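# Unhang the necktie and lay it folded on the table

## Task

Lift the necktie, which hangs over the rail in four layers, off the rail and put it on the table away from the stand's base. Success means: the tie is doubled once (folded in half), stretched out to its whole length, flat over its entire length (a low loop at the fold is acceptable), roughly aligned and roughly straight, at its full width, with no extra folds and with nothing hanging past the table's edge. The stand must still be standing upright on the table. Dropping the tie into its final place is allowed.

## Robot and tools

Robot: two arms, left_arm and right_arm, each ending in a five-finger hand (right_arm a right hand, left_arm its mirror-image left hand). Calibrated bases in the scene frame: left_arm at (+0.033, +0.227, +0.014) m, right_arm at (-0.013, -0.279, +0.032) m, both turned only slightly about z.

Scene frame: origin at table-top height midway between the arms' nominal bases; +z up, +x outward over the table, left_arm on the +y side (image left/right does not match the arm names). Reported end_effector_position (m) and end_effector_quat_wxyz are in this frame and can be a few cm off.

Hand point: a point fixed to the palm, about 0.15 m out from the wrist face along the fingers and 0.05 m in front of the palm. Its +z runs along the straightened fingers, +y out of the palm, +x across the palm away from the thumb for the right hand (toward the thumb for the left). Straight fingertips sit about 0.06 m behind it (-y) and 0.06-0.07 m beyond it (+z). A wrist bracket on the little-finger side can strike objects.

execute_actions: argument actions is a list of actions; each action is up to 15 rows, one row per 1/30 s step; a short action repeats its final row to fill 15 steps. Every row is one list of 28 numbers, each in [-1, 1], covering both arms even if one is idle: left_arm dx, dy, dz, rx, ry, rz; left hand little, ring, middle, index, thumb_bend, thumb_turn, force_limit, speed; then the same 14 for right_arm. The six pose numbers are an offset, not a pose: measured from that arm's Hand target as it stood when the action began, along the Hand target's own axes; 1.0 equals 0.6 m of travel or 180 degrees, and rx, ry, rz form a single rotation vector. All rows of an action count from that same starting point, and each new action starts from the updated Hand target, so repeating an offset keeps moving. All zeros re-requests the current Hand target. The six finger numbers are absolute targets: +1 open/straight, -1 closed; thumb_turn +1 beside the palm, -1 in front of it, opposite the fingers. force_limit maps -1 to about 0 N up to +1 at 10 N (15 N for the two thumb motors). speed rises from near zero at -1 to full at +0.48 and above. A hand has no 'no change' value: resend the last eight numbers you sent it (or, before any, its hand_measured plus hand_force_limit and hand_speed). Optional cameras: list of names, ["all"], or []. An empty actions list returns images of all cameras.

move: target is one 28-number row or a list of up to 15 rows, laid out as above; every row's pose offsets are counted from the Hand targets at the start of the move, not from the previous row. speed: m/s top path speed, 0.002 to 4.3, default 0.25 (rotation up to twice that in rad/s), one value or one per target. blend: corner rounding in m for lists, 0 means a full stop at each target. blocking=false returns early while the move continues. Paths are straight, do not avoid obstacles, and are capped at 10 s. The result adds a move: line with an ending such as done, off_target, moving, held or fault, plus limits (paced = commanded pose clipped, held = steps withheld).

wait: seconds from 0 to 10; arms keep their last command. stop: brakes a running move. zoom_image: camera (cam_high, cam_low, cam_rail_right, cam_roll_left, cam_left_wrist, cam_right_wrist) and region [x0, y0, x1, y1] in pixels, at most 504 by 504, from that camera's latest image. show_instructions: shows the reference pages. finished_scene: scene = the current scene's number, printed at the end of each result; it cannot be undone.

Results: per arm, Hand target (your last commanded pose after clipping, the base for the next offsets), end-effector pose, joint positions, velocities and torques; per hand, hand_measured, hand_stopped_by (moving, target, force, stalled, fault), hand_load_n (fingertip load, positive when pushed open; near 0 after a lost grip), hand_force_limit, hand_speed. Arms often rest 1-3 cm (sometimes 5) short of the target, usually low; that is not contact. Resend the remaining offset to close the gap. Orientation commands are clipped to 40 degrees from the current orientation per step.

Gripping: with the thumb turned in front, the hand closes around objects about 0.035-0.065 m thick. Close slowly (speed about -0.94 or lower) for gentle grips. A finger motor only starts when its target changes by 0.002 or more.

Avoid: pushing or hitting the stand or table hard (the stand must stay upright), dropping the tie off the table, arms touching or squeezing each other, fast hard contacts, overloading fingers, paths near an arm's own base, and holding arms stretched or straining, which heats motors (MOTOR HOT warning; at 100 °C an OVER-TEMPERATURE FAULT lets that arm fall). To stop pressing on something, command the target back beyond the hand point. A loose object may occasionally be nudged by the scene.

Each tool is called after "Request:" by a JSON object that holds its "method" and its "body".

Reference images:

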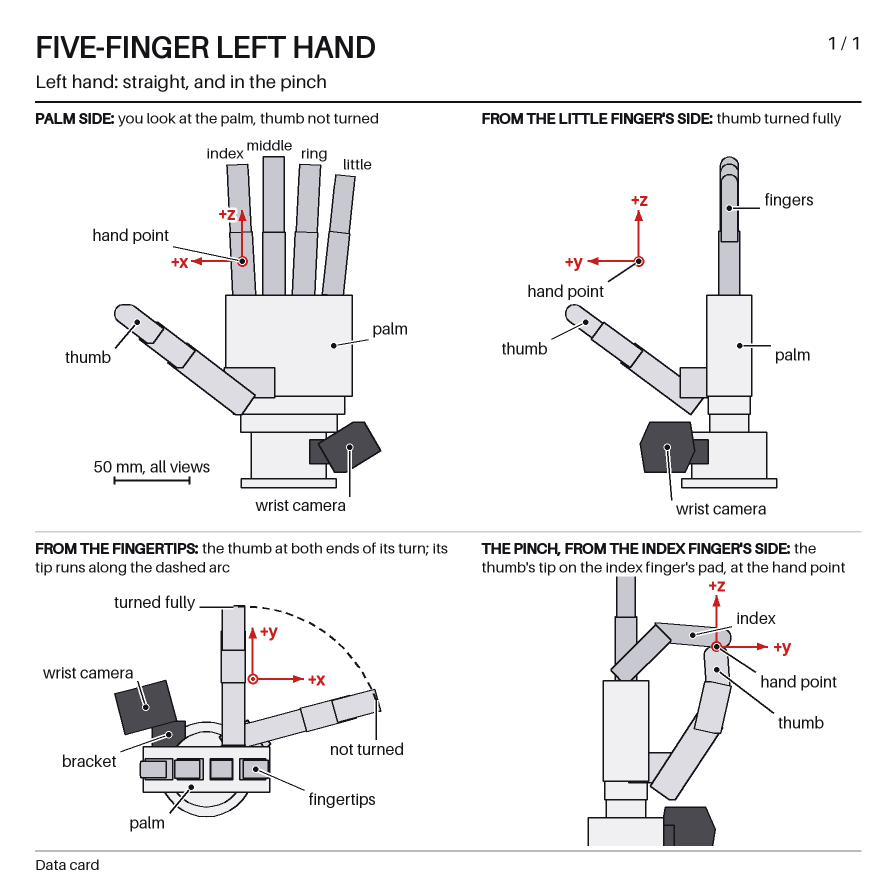

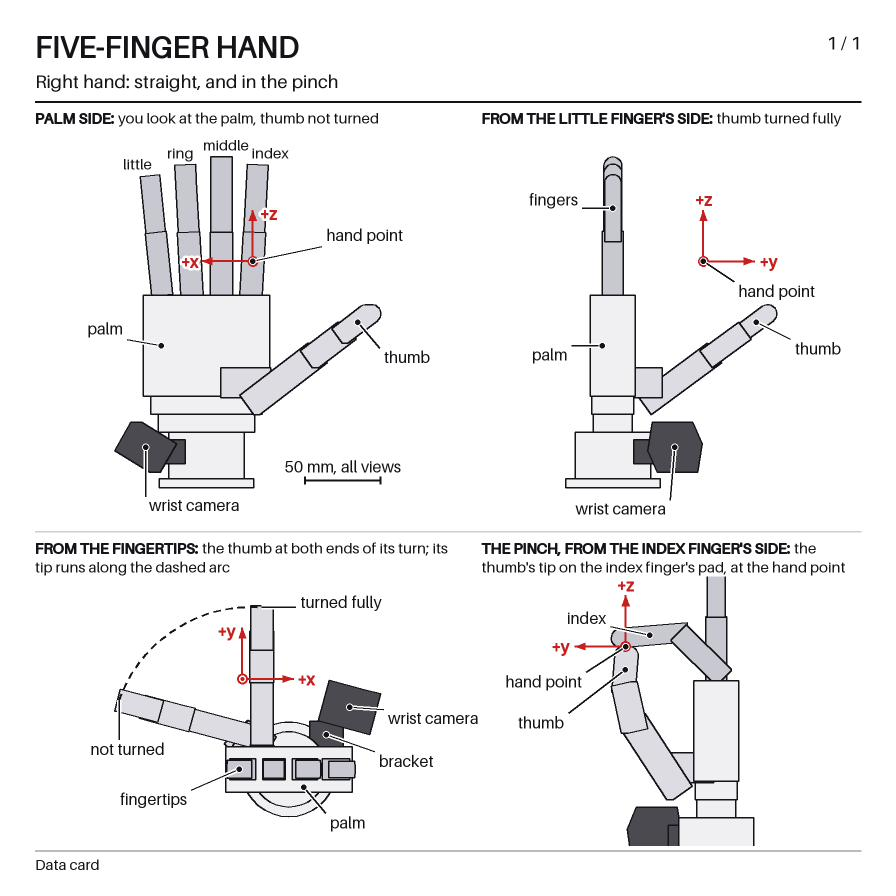

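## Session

Request:
{"method": "execute_actions", "body": {"actions": []}}

Request:
{"method": "zoom_image", "body": {"camera": "cam_high", "region": [400, 40, 640, 280]}}

Request:
{"method": "zoom_image", "body": {"camera": "cam_rail_right", "region": [380, 120, 640, 400]}}

Request:
{"method": "zoom_image", "body": {"camera": "cam_roll_left", "region": [220, 0, 480, 320]}}

Scene clock: 0.00 s.
left_arm: end_effector_position=(+0.4195, +0.5386, +0.3744) hand_measured=(+1.000, +1.000, +1.000, +1.000, +1.000, +1.000) hand_load_n=(+0.0, +0.0, +0.0, +0.0, +0.0, +0.0) hand_stopped_by=(target, target, target, target, target, target) hand_force_limit=0.00 hand_speed=-0.80 end_effector_quat_wxyz=(-0.247, +0.871, -0.310, +0.291) | right_arm: end_effector_position=(+0.5096, -0.1914, +0.1479) hand_measured=(+1.000, +1.000, +1.000, +1.000, +1.000, +1.000) hand_load_n=(+0.0, +0.0, +0.0, +0.0, +0.0, +0.0) hand_stopped_by=(target, target, target, target, target, target) hand_force_limit=0.00 hand_speed=-0.80 end_effector_quat_wxyz=(-0.002, -0.526, +0.840, -0.136)
Joint positions: left_arm=[0.853 1.32 1.492 -1.034 0.366 -0.13] | right_arm=[0.13 1.769 1.521 -1.215 0.251 0.588]
Joint velocities: within noise
Joint torques (N m): no reading
Heat: left arm: hottest wrist yaw 26 °C; right arm: hottest waist 25 °C.
Hand target: left_arm +0.4225, +0.5423, +0.3915; -0.264, +0.864, -0.311, +0.297 | right_arm +0.5177, -0.1902, +0.1546; +0.007, -0.525, +0.840, -0.140
camera_calibration:
cam_left_wrist: T_world_to_cam=[[0.575789, 0.478163, 0.663195, -0.7463], [0.104236, -0.847462, 0.520522, 0.218899], [0.810927, -0.230582, -0.537801, 0.0999482], [0, 0, 0, 1]] pos_world=[0.325844, 0.565408, 0.434753]
cam_right_wrist: T_world_to_cam=[[-0.961399, 0.184205, -0.204405, 0.555872], [0.116005, 0.944952, 0.305954, 0.0820744], [0.249511, 0.270432, -0.929844, 0.177837], [0, 0, 0, 1]] pos_world=[0.480521, -0.228044, 0.253873]

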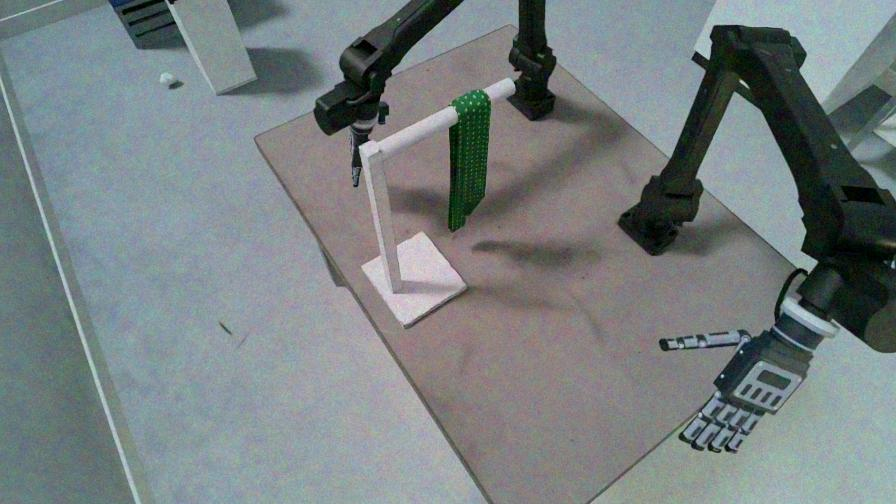

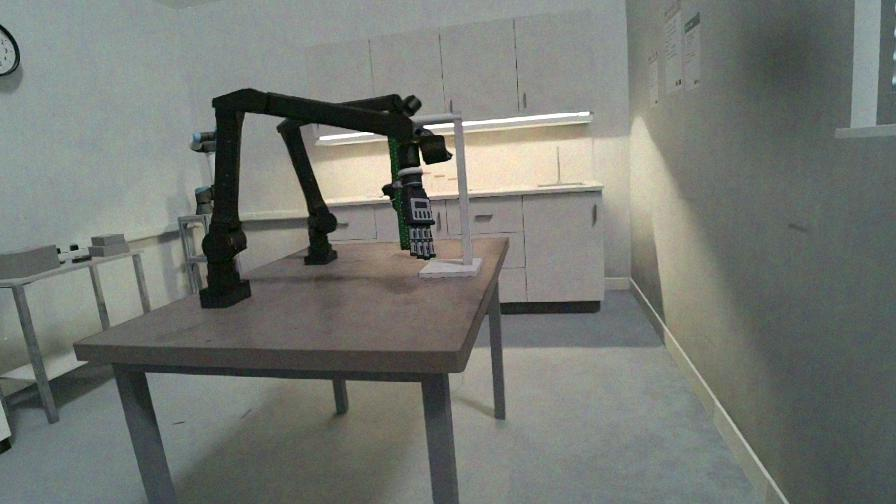

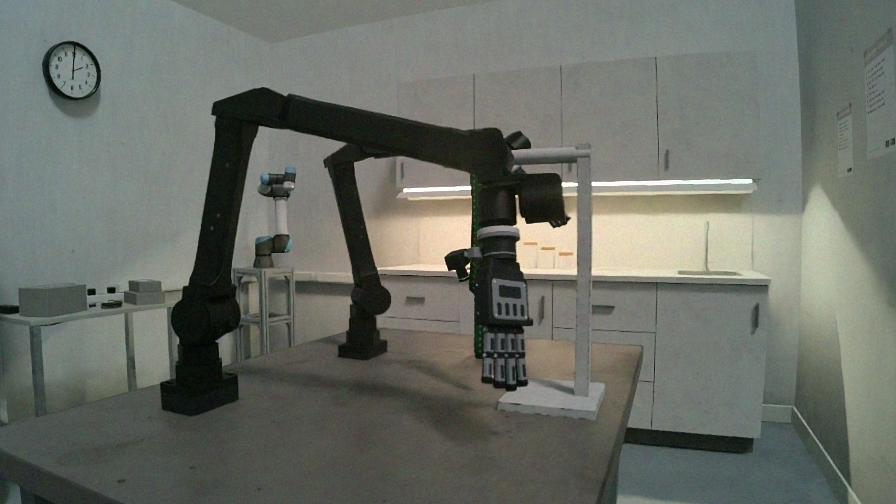

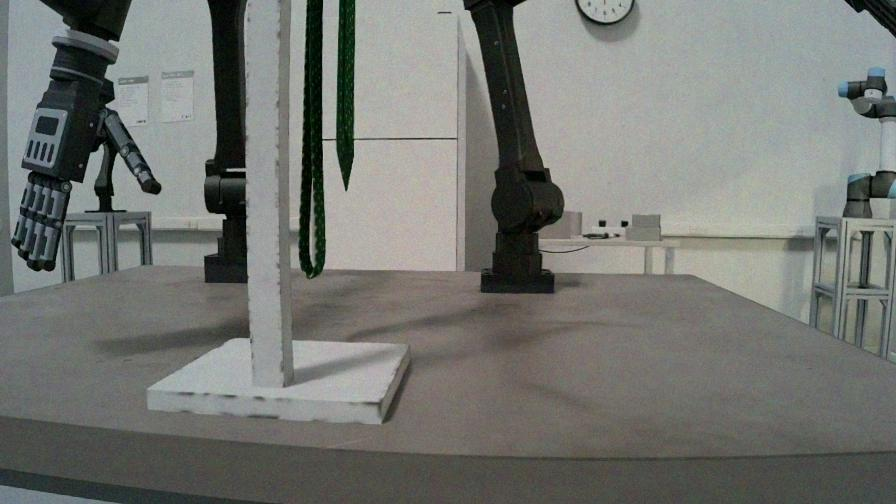

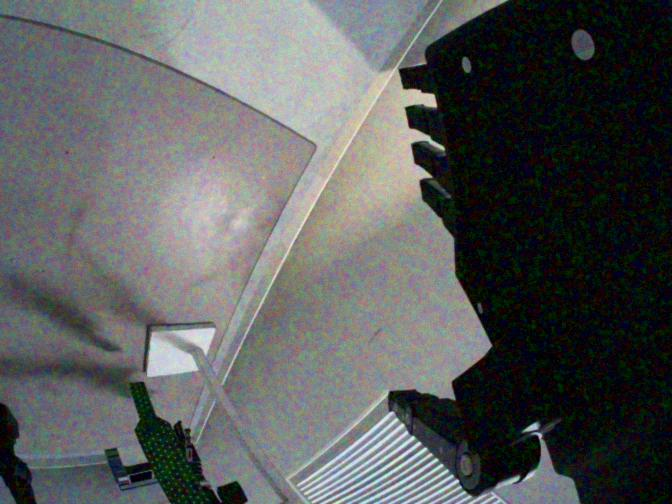

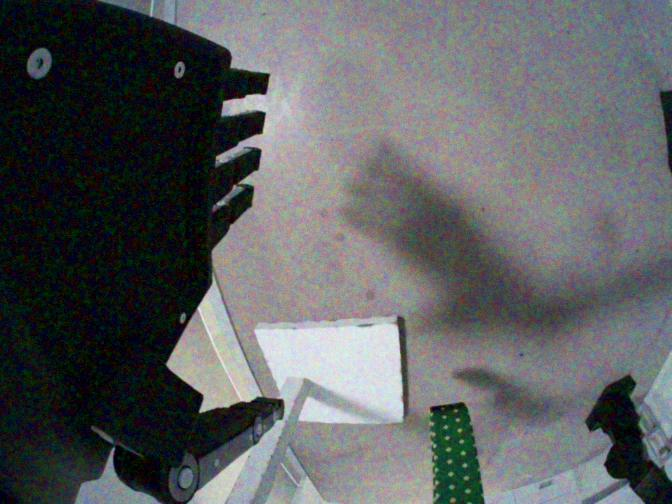

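Scaled by 2.100 from the camera's 896x504 image, which has a finer 1280x720 frame.

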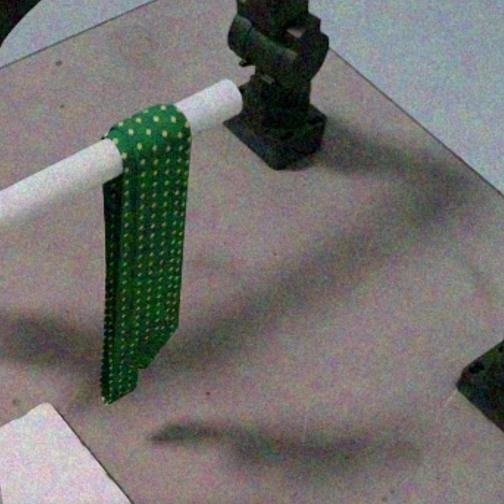

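Scaled by 1.800 from the camera's 896x504 image, which has a finer 1280x720 frame.

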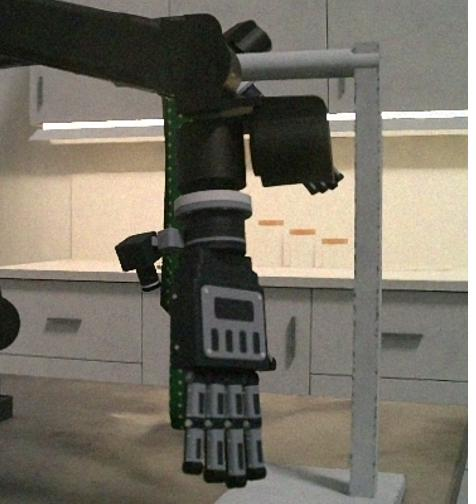

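Scaled by 1.575 from the camera's 896x504 image, which has a finer 1280x720 frame.

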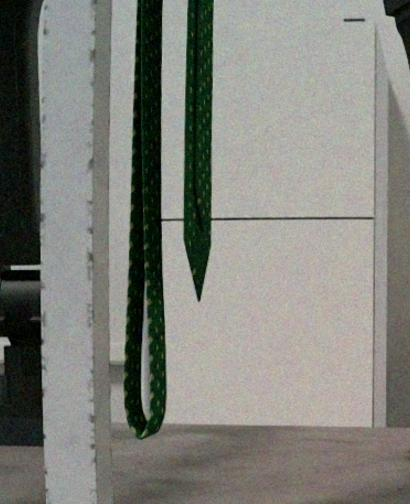

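Request:
{"method": "move", "body": {"target": [0.2438,0.5668,0.159,-0.5096,-0.0619,-0.313,0,0,0,0,1,1,0,0.2,0.2228,0.006,-0.0492,-0.4144,-0.201,0.325,0.5,0.5,0.5,0.5,1,-1,0,0.2], "speed": 0.25, "cameras": ["all"]}}

Request:
{"method": "zoom_image", "body": {"camera": "cam_roll_left", "region": [270, 130, 570, 330]}}

Request:
{"method": "zoom_image", "body": {"camera": "cam_rail_right", "region": [420, 240, 570, 380]}}

Request:
{"method": "zoom_image", "body": {"camera": "cam_left_wrist", "region": [60, 100, 360, 360]}}

Scene clock: 6.90 s.
left_arm: end_effector_position=(+0.4497, +0.2453, +0.1605) hand_measured=(+0.000, +0.000, +0.000, +0.000, +1.000, +1.000) hand_load_n=(+0.0, +0.0, +0.0, +0.0, +0.0, +0.0) hand_stopped_by=(target, target, target, target, target, target) hand_force_limit=0.00 hand_speed=0.20 end_effector_quat_wxyz=(+0.531, +0.847, -0.003, +0.012) | right_arm: end_effector_position=(+0.4525, -0.2960, +0.2029) hand_measured=(+0.500, +0.500, +0.500, +0.500, +1.000, -1.000) hand_load_n=(+0.0, +0.0, +0.0, +0.0, +0.0, +0.0) hand_stopped_by=(target, target, target, target, target, target) hand_force_limit=0.00 hand_speed=0.20 end_effector_quat_wxyz=(+0.025, -0.009, +0.852, +0.522)
Joint positions: left_arm=[0.48 1.873 1.181 -1.661 0.91 -0.646] | right_arm=[-0.485 1.899 1.328 -1.686 -0.945 0.723]
Joint torques (N m): left_arm=[-0.85 -7.65 4.78 -1.66 0.57 0.04] | right_arm=[-0.73 -12.45 4.55 -1.89 -0.72 0.12]
Heat: left arm: hottest wrist yaw 26 °C; right arm: hottest waist 25 °C.
Hand target: left_arm +0.4497, +0.2396, +0.1595; +0.538, +0.843, +0.000, -0.001 | right_arm +0.4497, -0.2999, +0.2001; +0.000, +0.000, +0.843, +0.537
Off the commanded pose: left_arm 0.006 m, 2 deg | right_arm 0.006 m, 4 deg.
joint sent to its limit (right arm) — joint 4 (wrist pitch), lower limit. The joint targets still meet the commanded pose.
move: off_target (right_arm)
camera_calibration:
cam_left_wrist: T_world_to_cam=[[0.2928, 0.394889, -0.870822, -0.087753], [0.816523, 0.370647, 0.442619, -0.528031], [0.497553, -0.840645, -0.213911, 0.131478], [0, 0, 0, 1]] pos_world=[0.391427, 0.340892, 0.185424]
cam_right_wrist: T_world_to_cam=[[-0.2759, 0.461538, 0.843126, 0.0907555], [0.815025, -0.352652, 0.459751, -0.560898], [0.509522, 0.814014, -0.278869, 0.182696], [0, 0, 0, 1]] pos_world=[0.389098, -0.388406, 0.232303]

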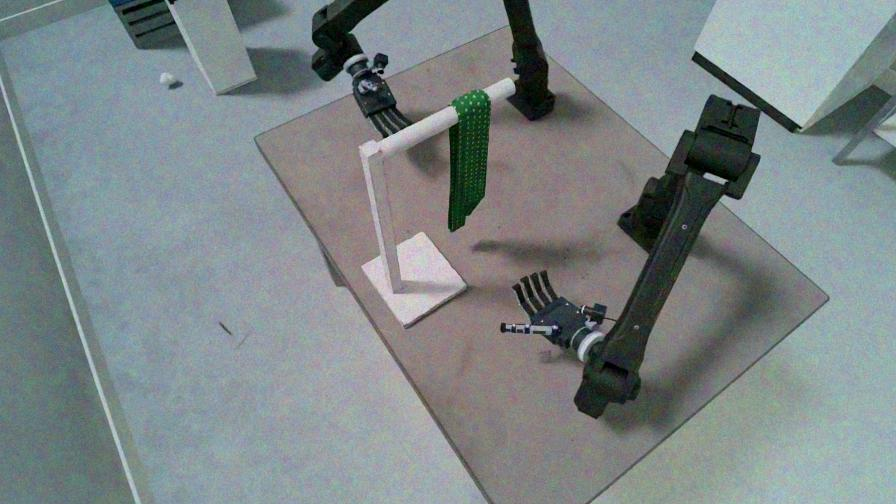

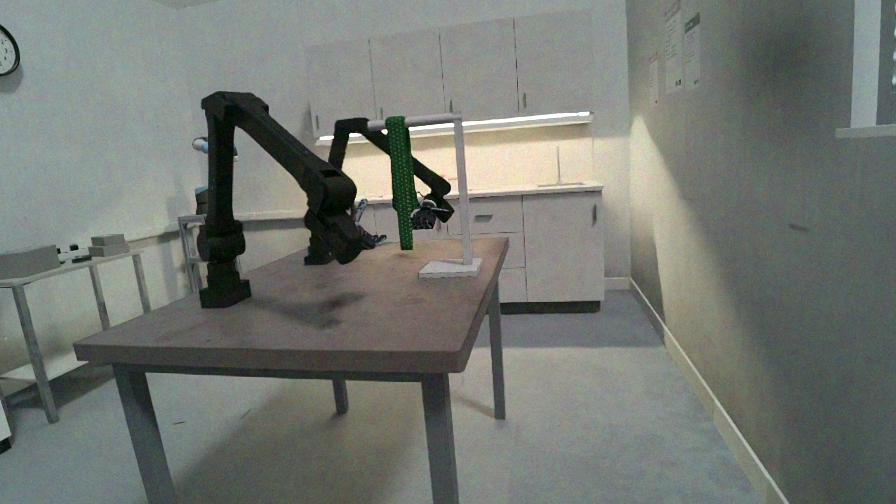

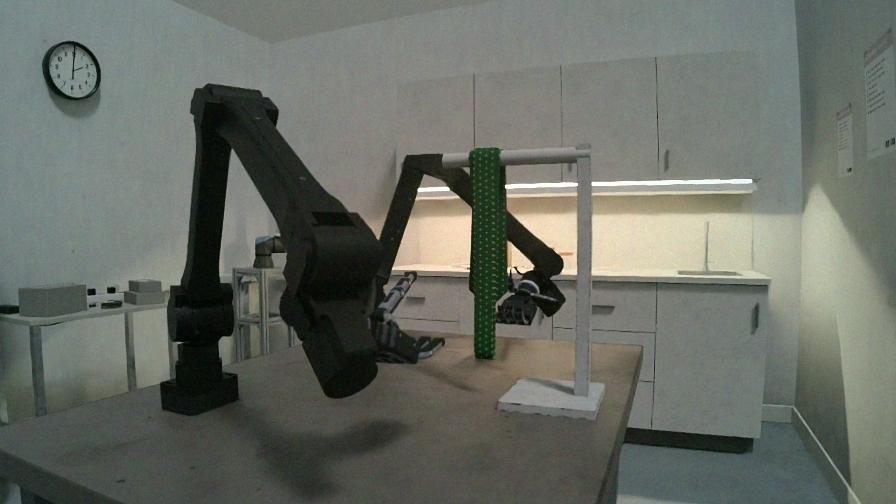

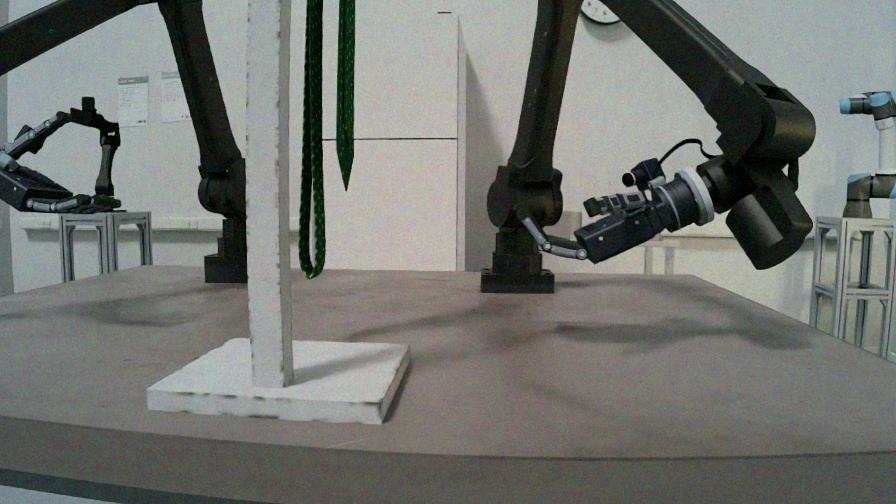

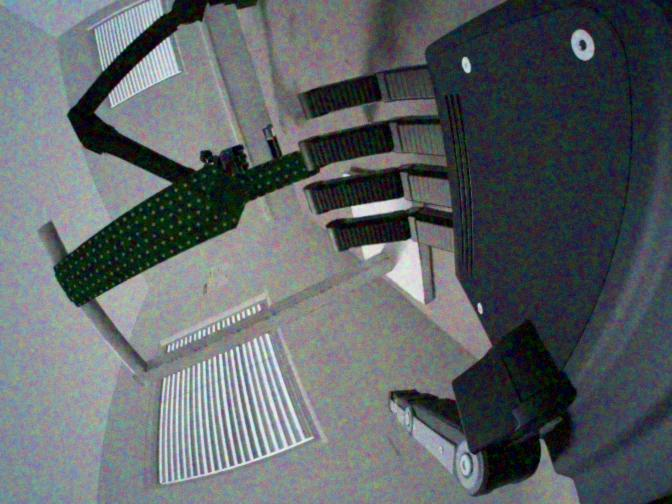

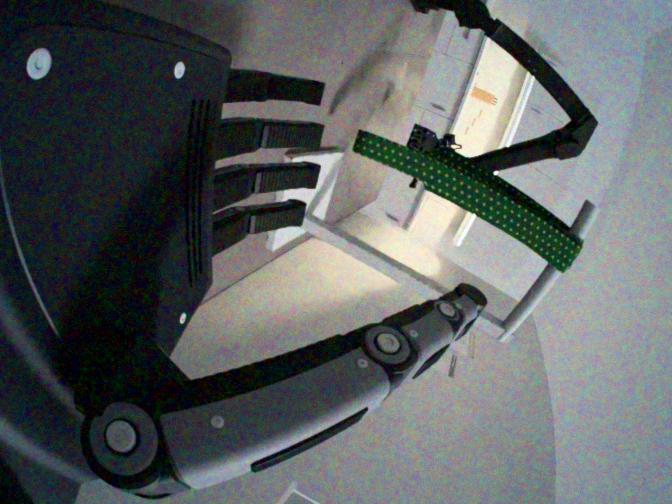

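Scaled by 1.680 from the camera's 896x504 image, which has a finer 1280x720 frame.

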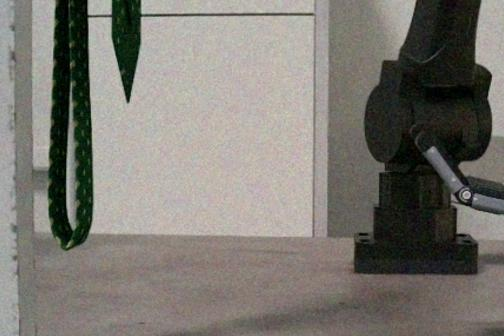

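Scaled by 3.360 from the camera's 896x504 image, which has a finer 1280x720 frame.

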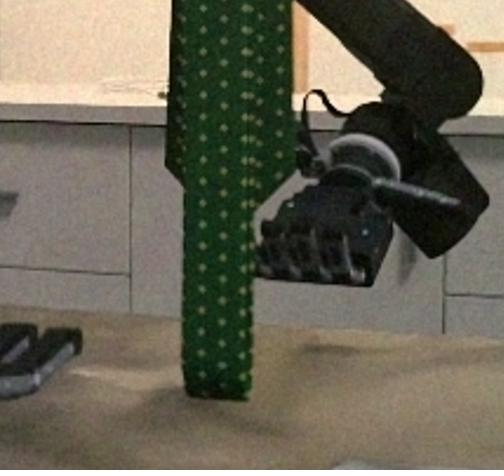

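Scaled by 1.680 from the camera's 672x504 image, which has a finer 960x720 frame.

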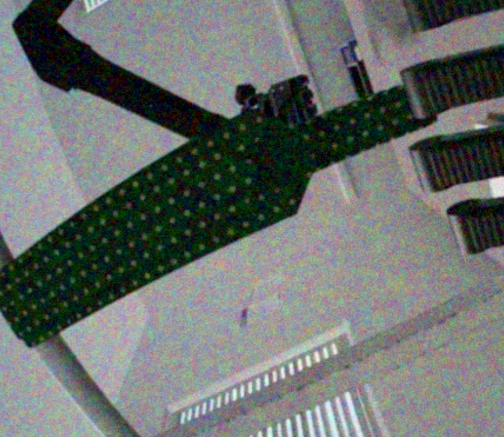

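Request:
{"method": "move", "body": {"target": [-0.005,0.0835,0.295,0,0,0,0,0,0,0,1,1,0,0.2,0,0,0,0,0,0,0.5,0.5,0.5,0.5,1,-1,0,0.2], "speed": 0.15, "cameras": ["cam_roll_left","cam_rail_right","cam_left_wrist","cam_high"]}}

Request:
{"method": "zoom_image", "body": {"camera": "cam_roll_left", "region": [280, 120, 430, 300]}}

Request:
{"method": "zoom_image", "body": {"camera": "cam_left_wrist", "region": [60, 140, 360, 340]}}

Scene clock: 10.50 s.
left_arm: end_effector_position=(+0.4479, +0.0633, +0.1238) hand_measured=(+0.000, +0.000, +0.000, +0.000, +1.000, +1.000) hand_load_n=(+0.0, +0.0, +0.0, +0.0, +0.0, +0.0) hand_stopped_by=(target, target, target, target, target, target) hand_force_limit=0.00 hand_speed=0.20 end_effector_quat_wxyz=(+0.539, +0.842, +0.008, -0.006) | right_arm: end_effector_position=(+0.4525, -0.2960, +0.2029) hand_measured=(+0.500, +0.500, +0.500, +0.500, +1.000, -1.000) hand_load_n=(+0.0, +0.0, +0.0, +0.0, -0.5, +0.0) hand_stopped_by=(target, target, target, target, target, target) hand_force_limit=0.00 hand_speed=0.20 end_effector_quat_wxyz=(+0.025, -0.009, +0.852, +0.522)
Joint positions: left_arm=[0.059 1.724 0.88 -0.942 1.128 -1.353] | right_arm=[-0.485 1.899 1.328 -1.686 -0.945 0.723]
Joint torques (N m): left_arm=[-0.79 -7.94 4.49 0.2 0.74 -0.03] | right_arm=[-1.26 -12.45 4.64 -1.78 -0.65 0.15]
Heat: left arm: hottest wrist yaw 26 °C; right arm: hottest waist 25 °C.
Hand target: left_arm +0.4465, +0.0580, +0.1301; +0.538, +0.843, +0.000, -0.001 | right_arm +0.4497, -0.2999, +0.2001; +0.000, +0.000, +0.843, +0.537
Off the commanded pose: left_arm 0.008 m, 1 deg | right_arm 0.006 m, 4 deg.
joint sent to its limit (right arm) — joint 4 (wrist pitch), lower limit. The joint targets still meet the commanded pose.
move: off_target (right_arm)
camera_calibration:
cam_left_wrist: T_world_to_cam=[[0.256375, 0.377368, -0.889868, -0.0275616], [0.834511, 0.378115, 0.400775, -0.446229], [0.487712, -0.845353, -0.217978, -0.0233858], [0, 0, 0, 1]] pos_world=[0.390854, 0.159358, 0.149213]
Images, in order (width x height): cam_high 896x504, cam_rail_right 896x504, cam_roll_left 896x504, cam_left_wrist 672x504.

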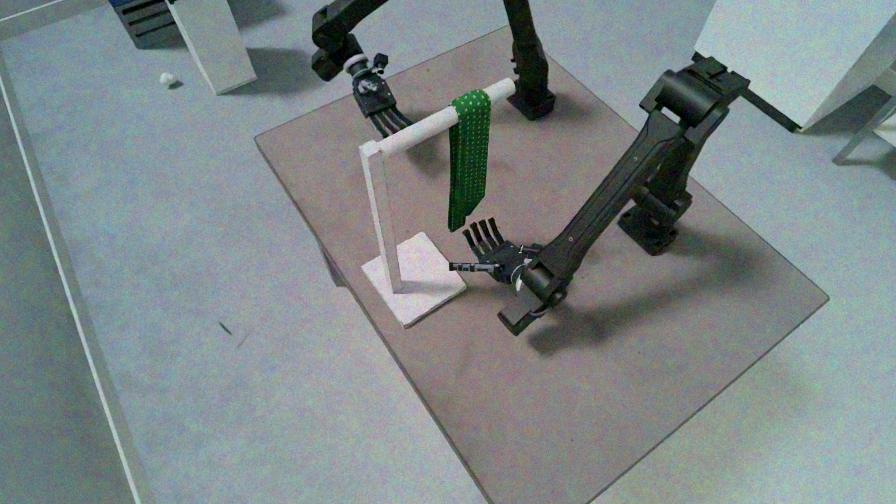

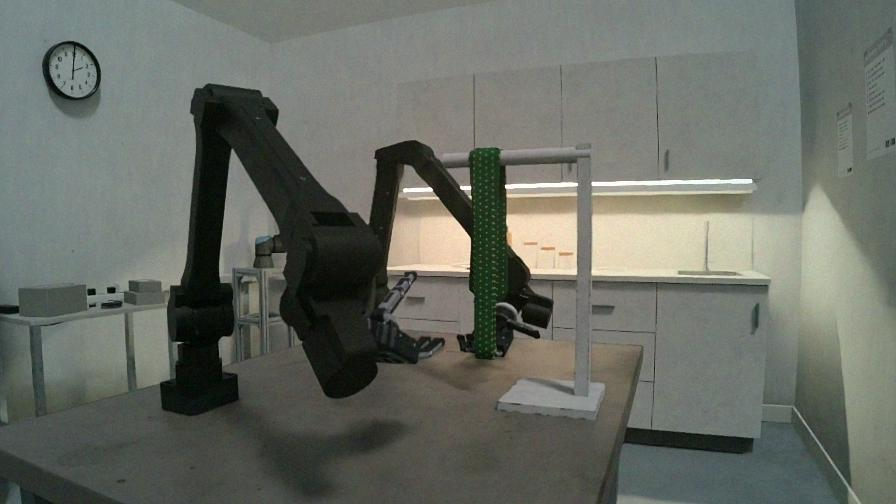

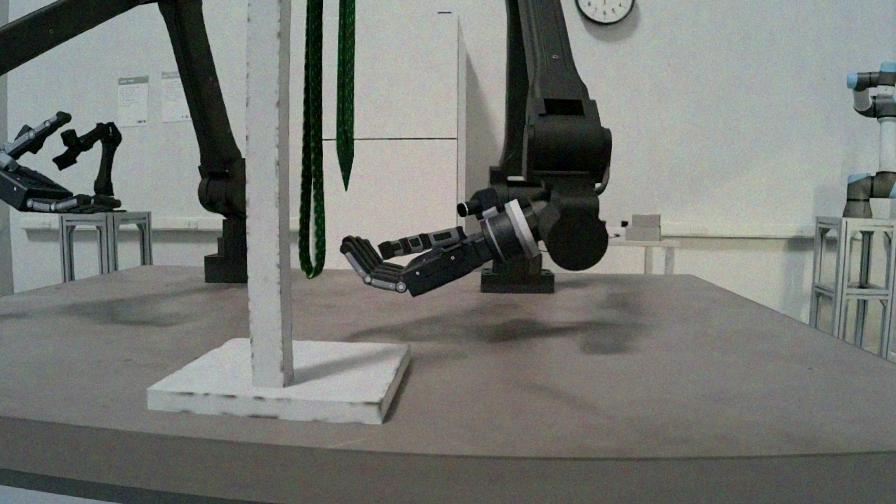

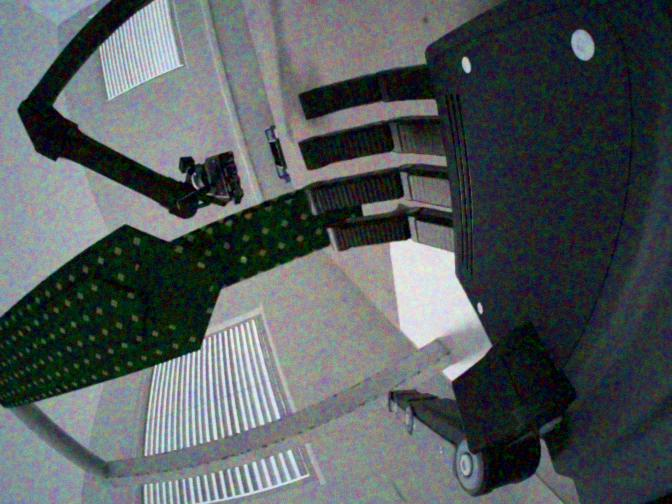

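Scaled by 2.800 from the camera's 896x504 image, which has a finer 1280x720 frame.

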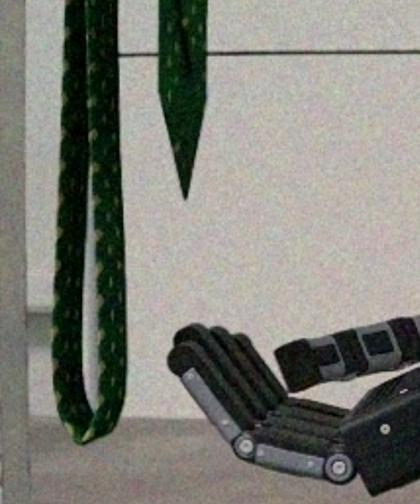

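Scaled by 1.680 from the camera's 672x504 image, which has a finer 960x720 frame.

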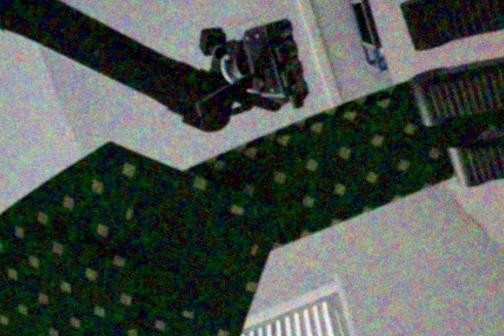

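Request:
{"method": "move", "body": {"target": [[0,0.0278,0.0202,0,0,0,0,0,0,0,1,1,0,0.2,0,0,0,0,0,0,0.5,0.5,0.5,0.5,1,-1,0,0.2],[0.0242,0.1872,-0.0598,0,0,0,0,0,0,0,1,1,0,0.2,0,0,0,0,0,0,0.5,0.5,0.5,0.5,1,-1,0,0.2]], "speed": 0.1, "cameras": ["cam_roll_left","cam_rail_right","cam_left_wrist","cam_high"]}}

Request:
{"method": "zoom_image", "body": {"camera": "cam_roll_left", "region": [280, 50, 430, 230]}}

Request:
{"method": "zoom_image", "body": {"camera": "cam_left_wrist", "region": [160, 140, 510, 380]}}

Scene clock: 13.80 s.
left_arm: end_effector_position=(+0.4500, +0.0458, +0.2259) hand_measured=(+0.000, +0.000, +0.000, +0.000, +1.000, +1.000) hand_load_n=(+0.0, +0.0, +0.0, +0.5, +0.0, +0.0) hand_stopped_by=(target, target, target, target, target, target) hand_force_limit=0.00 hand_speed=0.20 end_effector_quat_wxyz=(+0.538, +0.843, +0.018, -0.020) | right_arm: end_effector_position=(+0.4525, -0.2960, +0.2029) hand_measured=(+0.500, +0.500, +0.500, +0.500, +1.000, -1.000) hand_load_n=(+0.0, +0.0, +0.0, +0.0, +0.0, +0.0) hand_stopped_by=(target, target, target, target, target, target) hand_force_limit=0.00 hand_speed=0.20 end_effector_quat_wxyz=(+0.025, -0.009, +0.852, +0.522)
Joint positions: left_arm=[0.012 1.521 0.974 -1.173 1.132 -1.464] | right_arm=[-0.485 1.899 1.328 -1.686 -0.945 0.723]
Joint torques (N m): left_arm=[-0.32 -6.18 9.77 -0.42 0.85 0.09] | right_arm=[-0.91 -12.63 4.89 -1.87 -0.65 0.13]
Heat: left arm: hottest wrist yaw 26 °C; right arm: hottest waist 25 °C.
Hand target: left_arm +0.4612, +0.0431, +0.2471; +0.538, +0.843, +0.000, -0.001 | right_arm +0.4497, -0.2999, +0.2001; +0.000, +0.000, +0.843, +0.537
Off the commanded pose: left_arm 0.024 m, 3 deg | right_arm 0.006 m, 4 deg.
joint sent to its limit (right arm) — joint 4 (wrist pitch), lower limit. The joint targets still meet the commanded pose.
move: off_target (left_arm, right_arm)
camera_calibration:
cam_left_wrist: T_world_to_cam=[[0.224969, 0.379935, -0.89724, 0.0851162], [0.84754, 0.377984, 0.372564, -0.48169], [0.480692, -0.844262, -0.236975, -0.00955782], [0, 0, 0, 1]] pos_world=[0.393697, 0.141663, 0.253565]
Images, in order (width x height): cam_high 896x504, cam_rail_right 896x504, cam_roll_left 896x504, cam_left_wrist 672x504.

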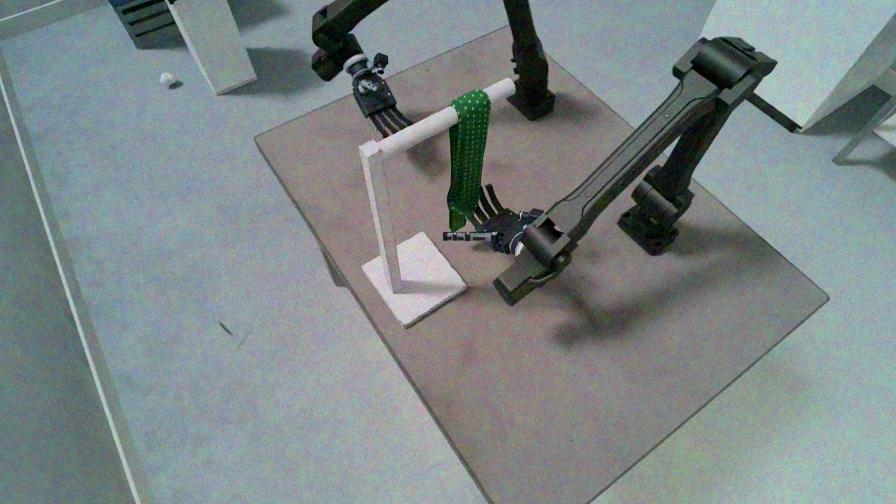

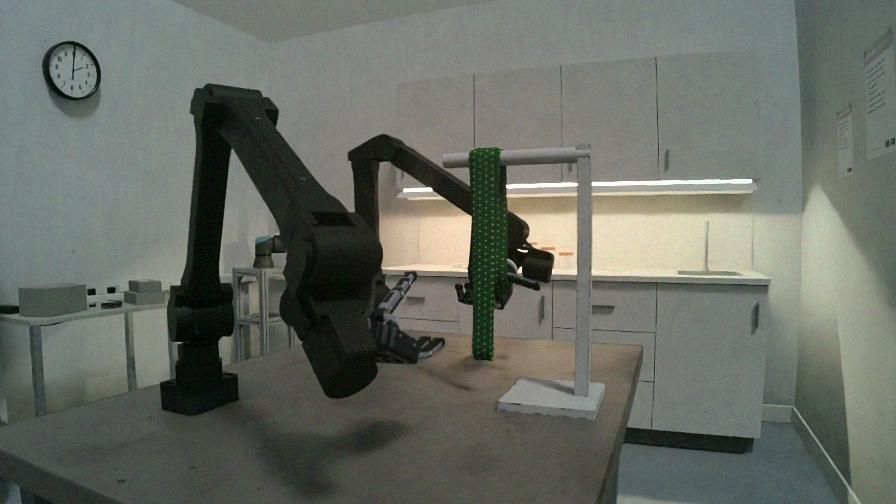

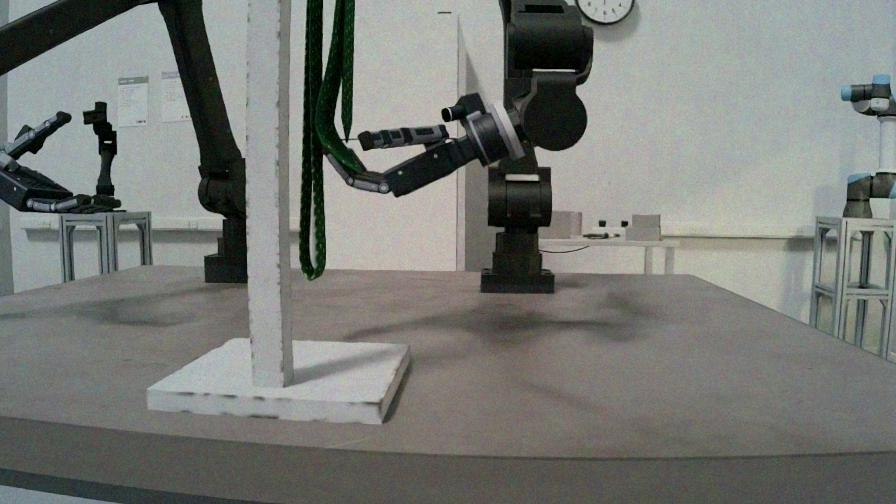

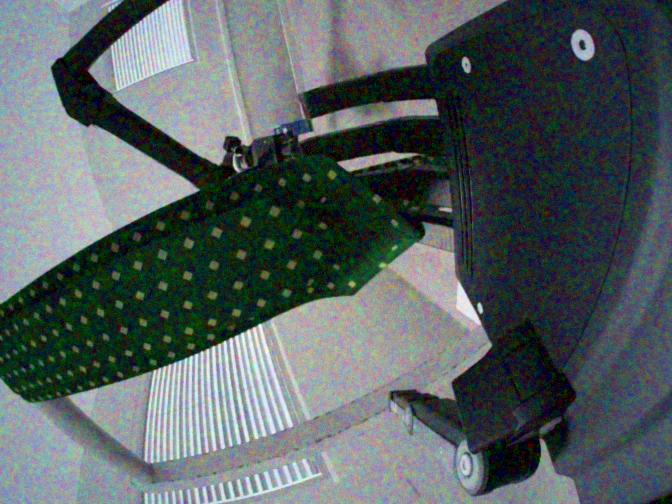

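Scaled by 2.800 from the camera's 896x504 image, which has a finer 1280x720 frame.

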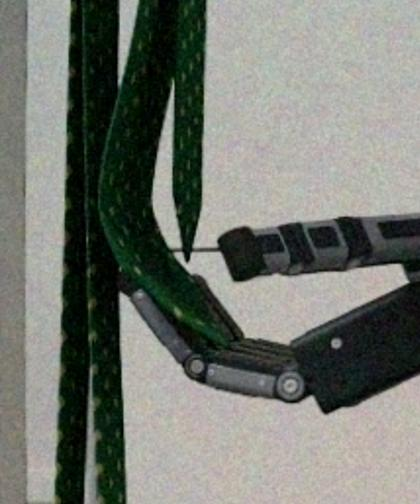

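Scaled by 1.440 from the camera's 672x504 image, which has a finer 960x720 frame.

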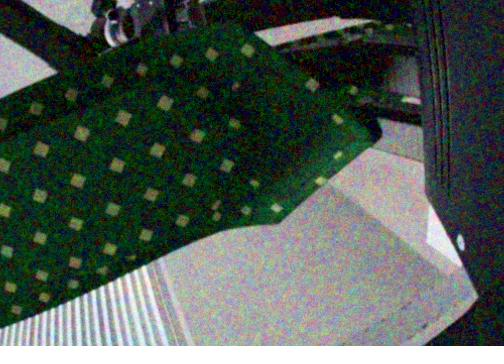

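Request:
{"method": "move", "body": {"target": [[-0.01,-0.0755,0.0353,0,0,0,0,0,0,0,1,1,0,0.2,0,0,0,0,0,0,0.5,0.5,0.5,0.5,1,-1,0,0.2],[-0.025,-0.0755,0.0353,0,0,0,0,0,0,0,1,1,0,0.2,0,0,0,0,0,0,0.5,0.5,0.5,0.5,1,-1,0,0.2],[-0.025,0.0242,-0.0113,0,0,0,0,0,0,0,1,1,0,0.2,0,0,0,0,0,0,0.5,0.5,0.5,0.5,1,-1,0,0.2]], "speed": 0.1, "cameras": ["cam_roll_left","cam_rail_right","cam_left_wrist","cam_high"]}}

Request:
{"method": "zoom_image", "body": {"camera": "cam_roll_left", "region": [280, 50, 430, 230]}}

Request:
{"method": "zoom_image", "body": {"camera": "cam_left_wrist", "region": [160, 140, 510, 380]}}

Scene clock: 17.97 s.
left_arm: end_effector_position=(+0.4356, +0.0450, +0.2419) hand_measured=(+0.000, +0.000, +0.000, +0.000, +1.000, +1.000) hand_load_n=(+0.0, +0.0, +0.0, +0.0, -0.5, +0.0) hand_stopped_by=(target, target, target, target, target, target) hand_force_limit=0.00 hand_speed=0.20 end_effector_quat_wxyz=(+0.538, +0.842, +0.018, -0.021) | right_arm: end_effector_position=(+0.4525, -0.2960, +0.2029) hand_measured=(+0.500, +0.500, +0.500, +0.500, +1.000, -1.000) hand_load_n=(+0.5, +0.0, +0.0, +0.5, +0.0, +0.0) hand_stopped_by=(target, target, target, target, target, target) hand_force_limit=0.00 hand_speed=0.20 end_effector_quat_wxyz=(+0.025, -0.009, +0.852, +0.522)
Joint positions: left_arm=[0.012 1.464 0.959 -1.219 1.132 -1.462] | right_arm=[-0.485 1.899 1.328 -1.686 -0.945 0.723]
Joint torques (N m): left_arm=[-0.26 -5.77 9.99 -0.42 0.85 0.08] | right_arm=[-1.14 -12.86 4.62 -1.72 -0.63 0.16]
Heat: left arm: hottest wrist yaw 27 °C; right arm: hottest waist 25 °C.
Hand target: left_arm +0.4462, +0.0432, +0.2632; +0.538, +0.843, +0.000, -0.001 | right_arm +0.4497, -0.2999, +0.2001; +0.000, +0.000, +0.843, +0.537
Off the commanded pose: left_arm 0.024 m, 3 deg | right_arm 0.006 m, 4 deg.
joint sent to its limit (right arm) — joint 4 (wrist pitch), lower limit. The joint targets still meet the commanded pose.
move: off_target (left_arm, right_arm)
camera_calibration:
cam_left_wrist: T_world_to_cam=[[0.22345, 0.379549, -0.897782, 0.103822], [0.84859, 0.377404, 0.370758, -0.475127], [0.479547, -0.844695, -0.23775, 0.00124601], [0, 0, 0, 1]] pos_world=[0.379392, 0.140962, 0.269663]
Images, in order (width x height): cam_high 896x504, cam_rail_right 896x504, cam_roll_left 896x504, cam_left_wrist 672x504.

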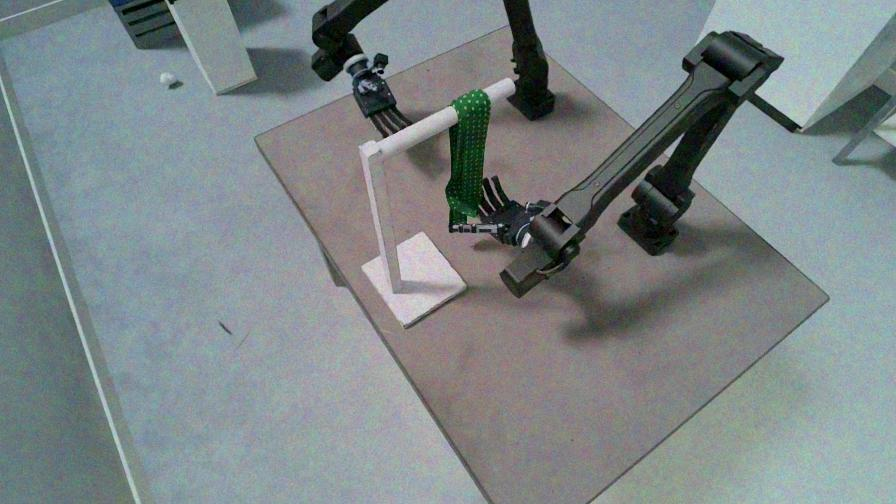

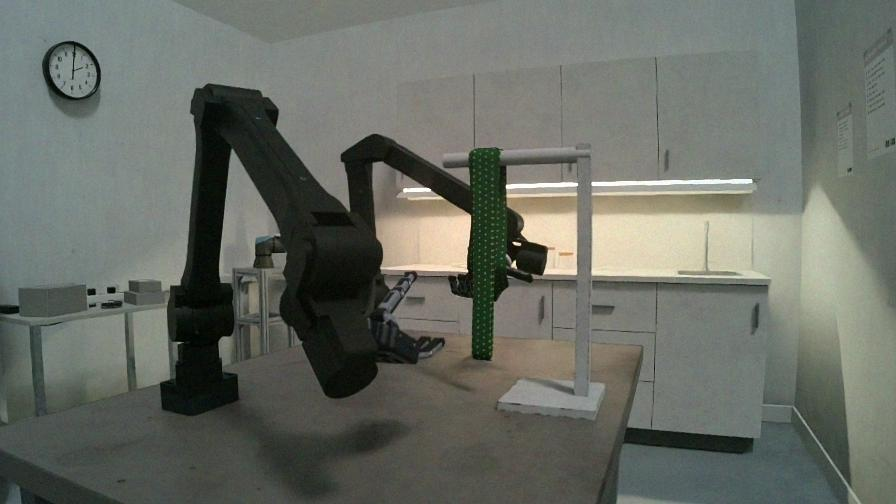

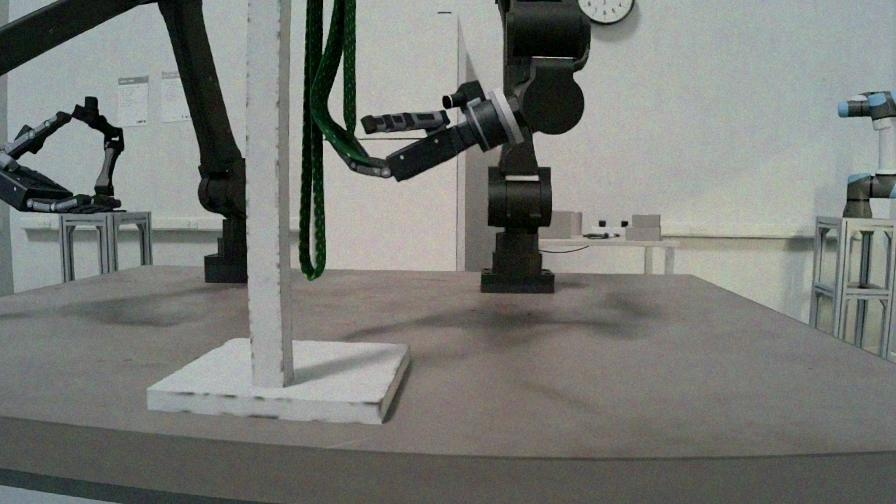

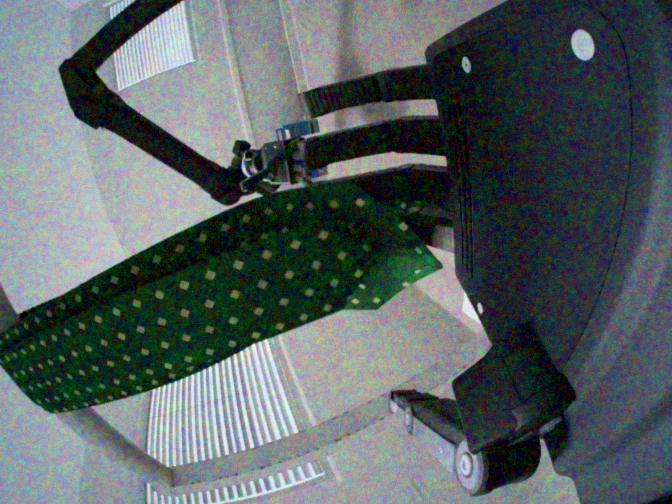

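Scaled by 2.800 from the camera's 896x504 image, which has a finer 1280x720 frame.

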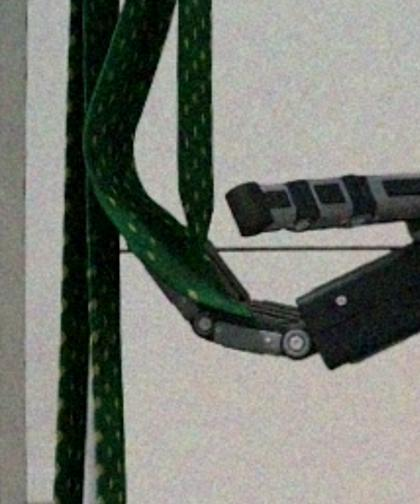

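Scaled by 1.440 from the camera's 672x504 image, which has a finer 960x720 frame.

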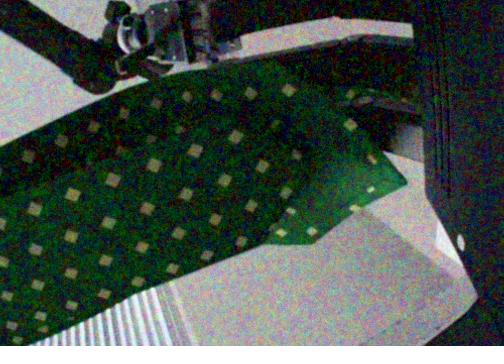

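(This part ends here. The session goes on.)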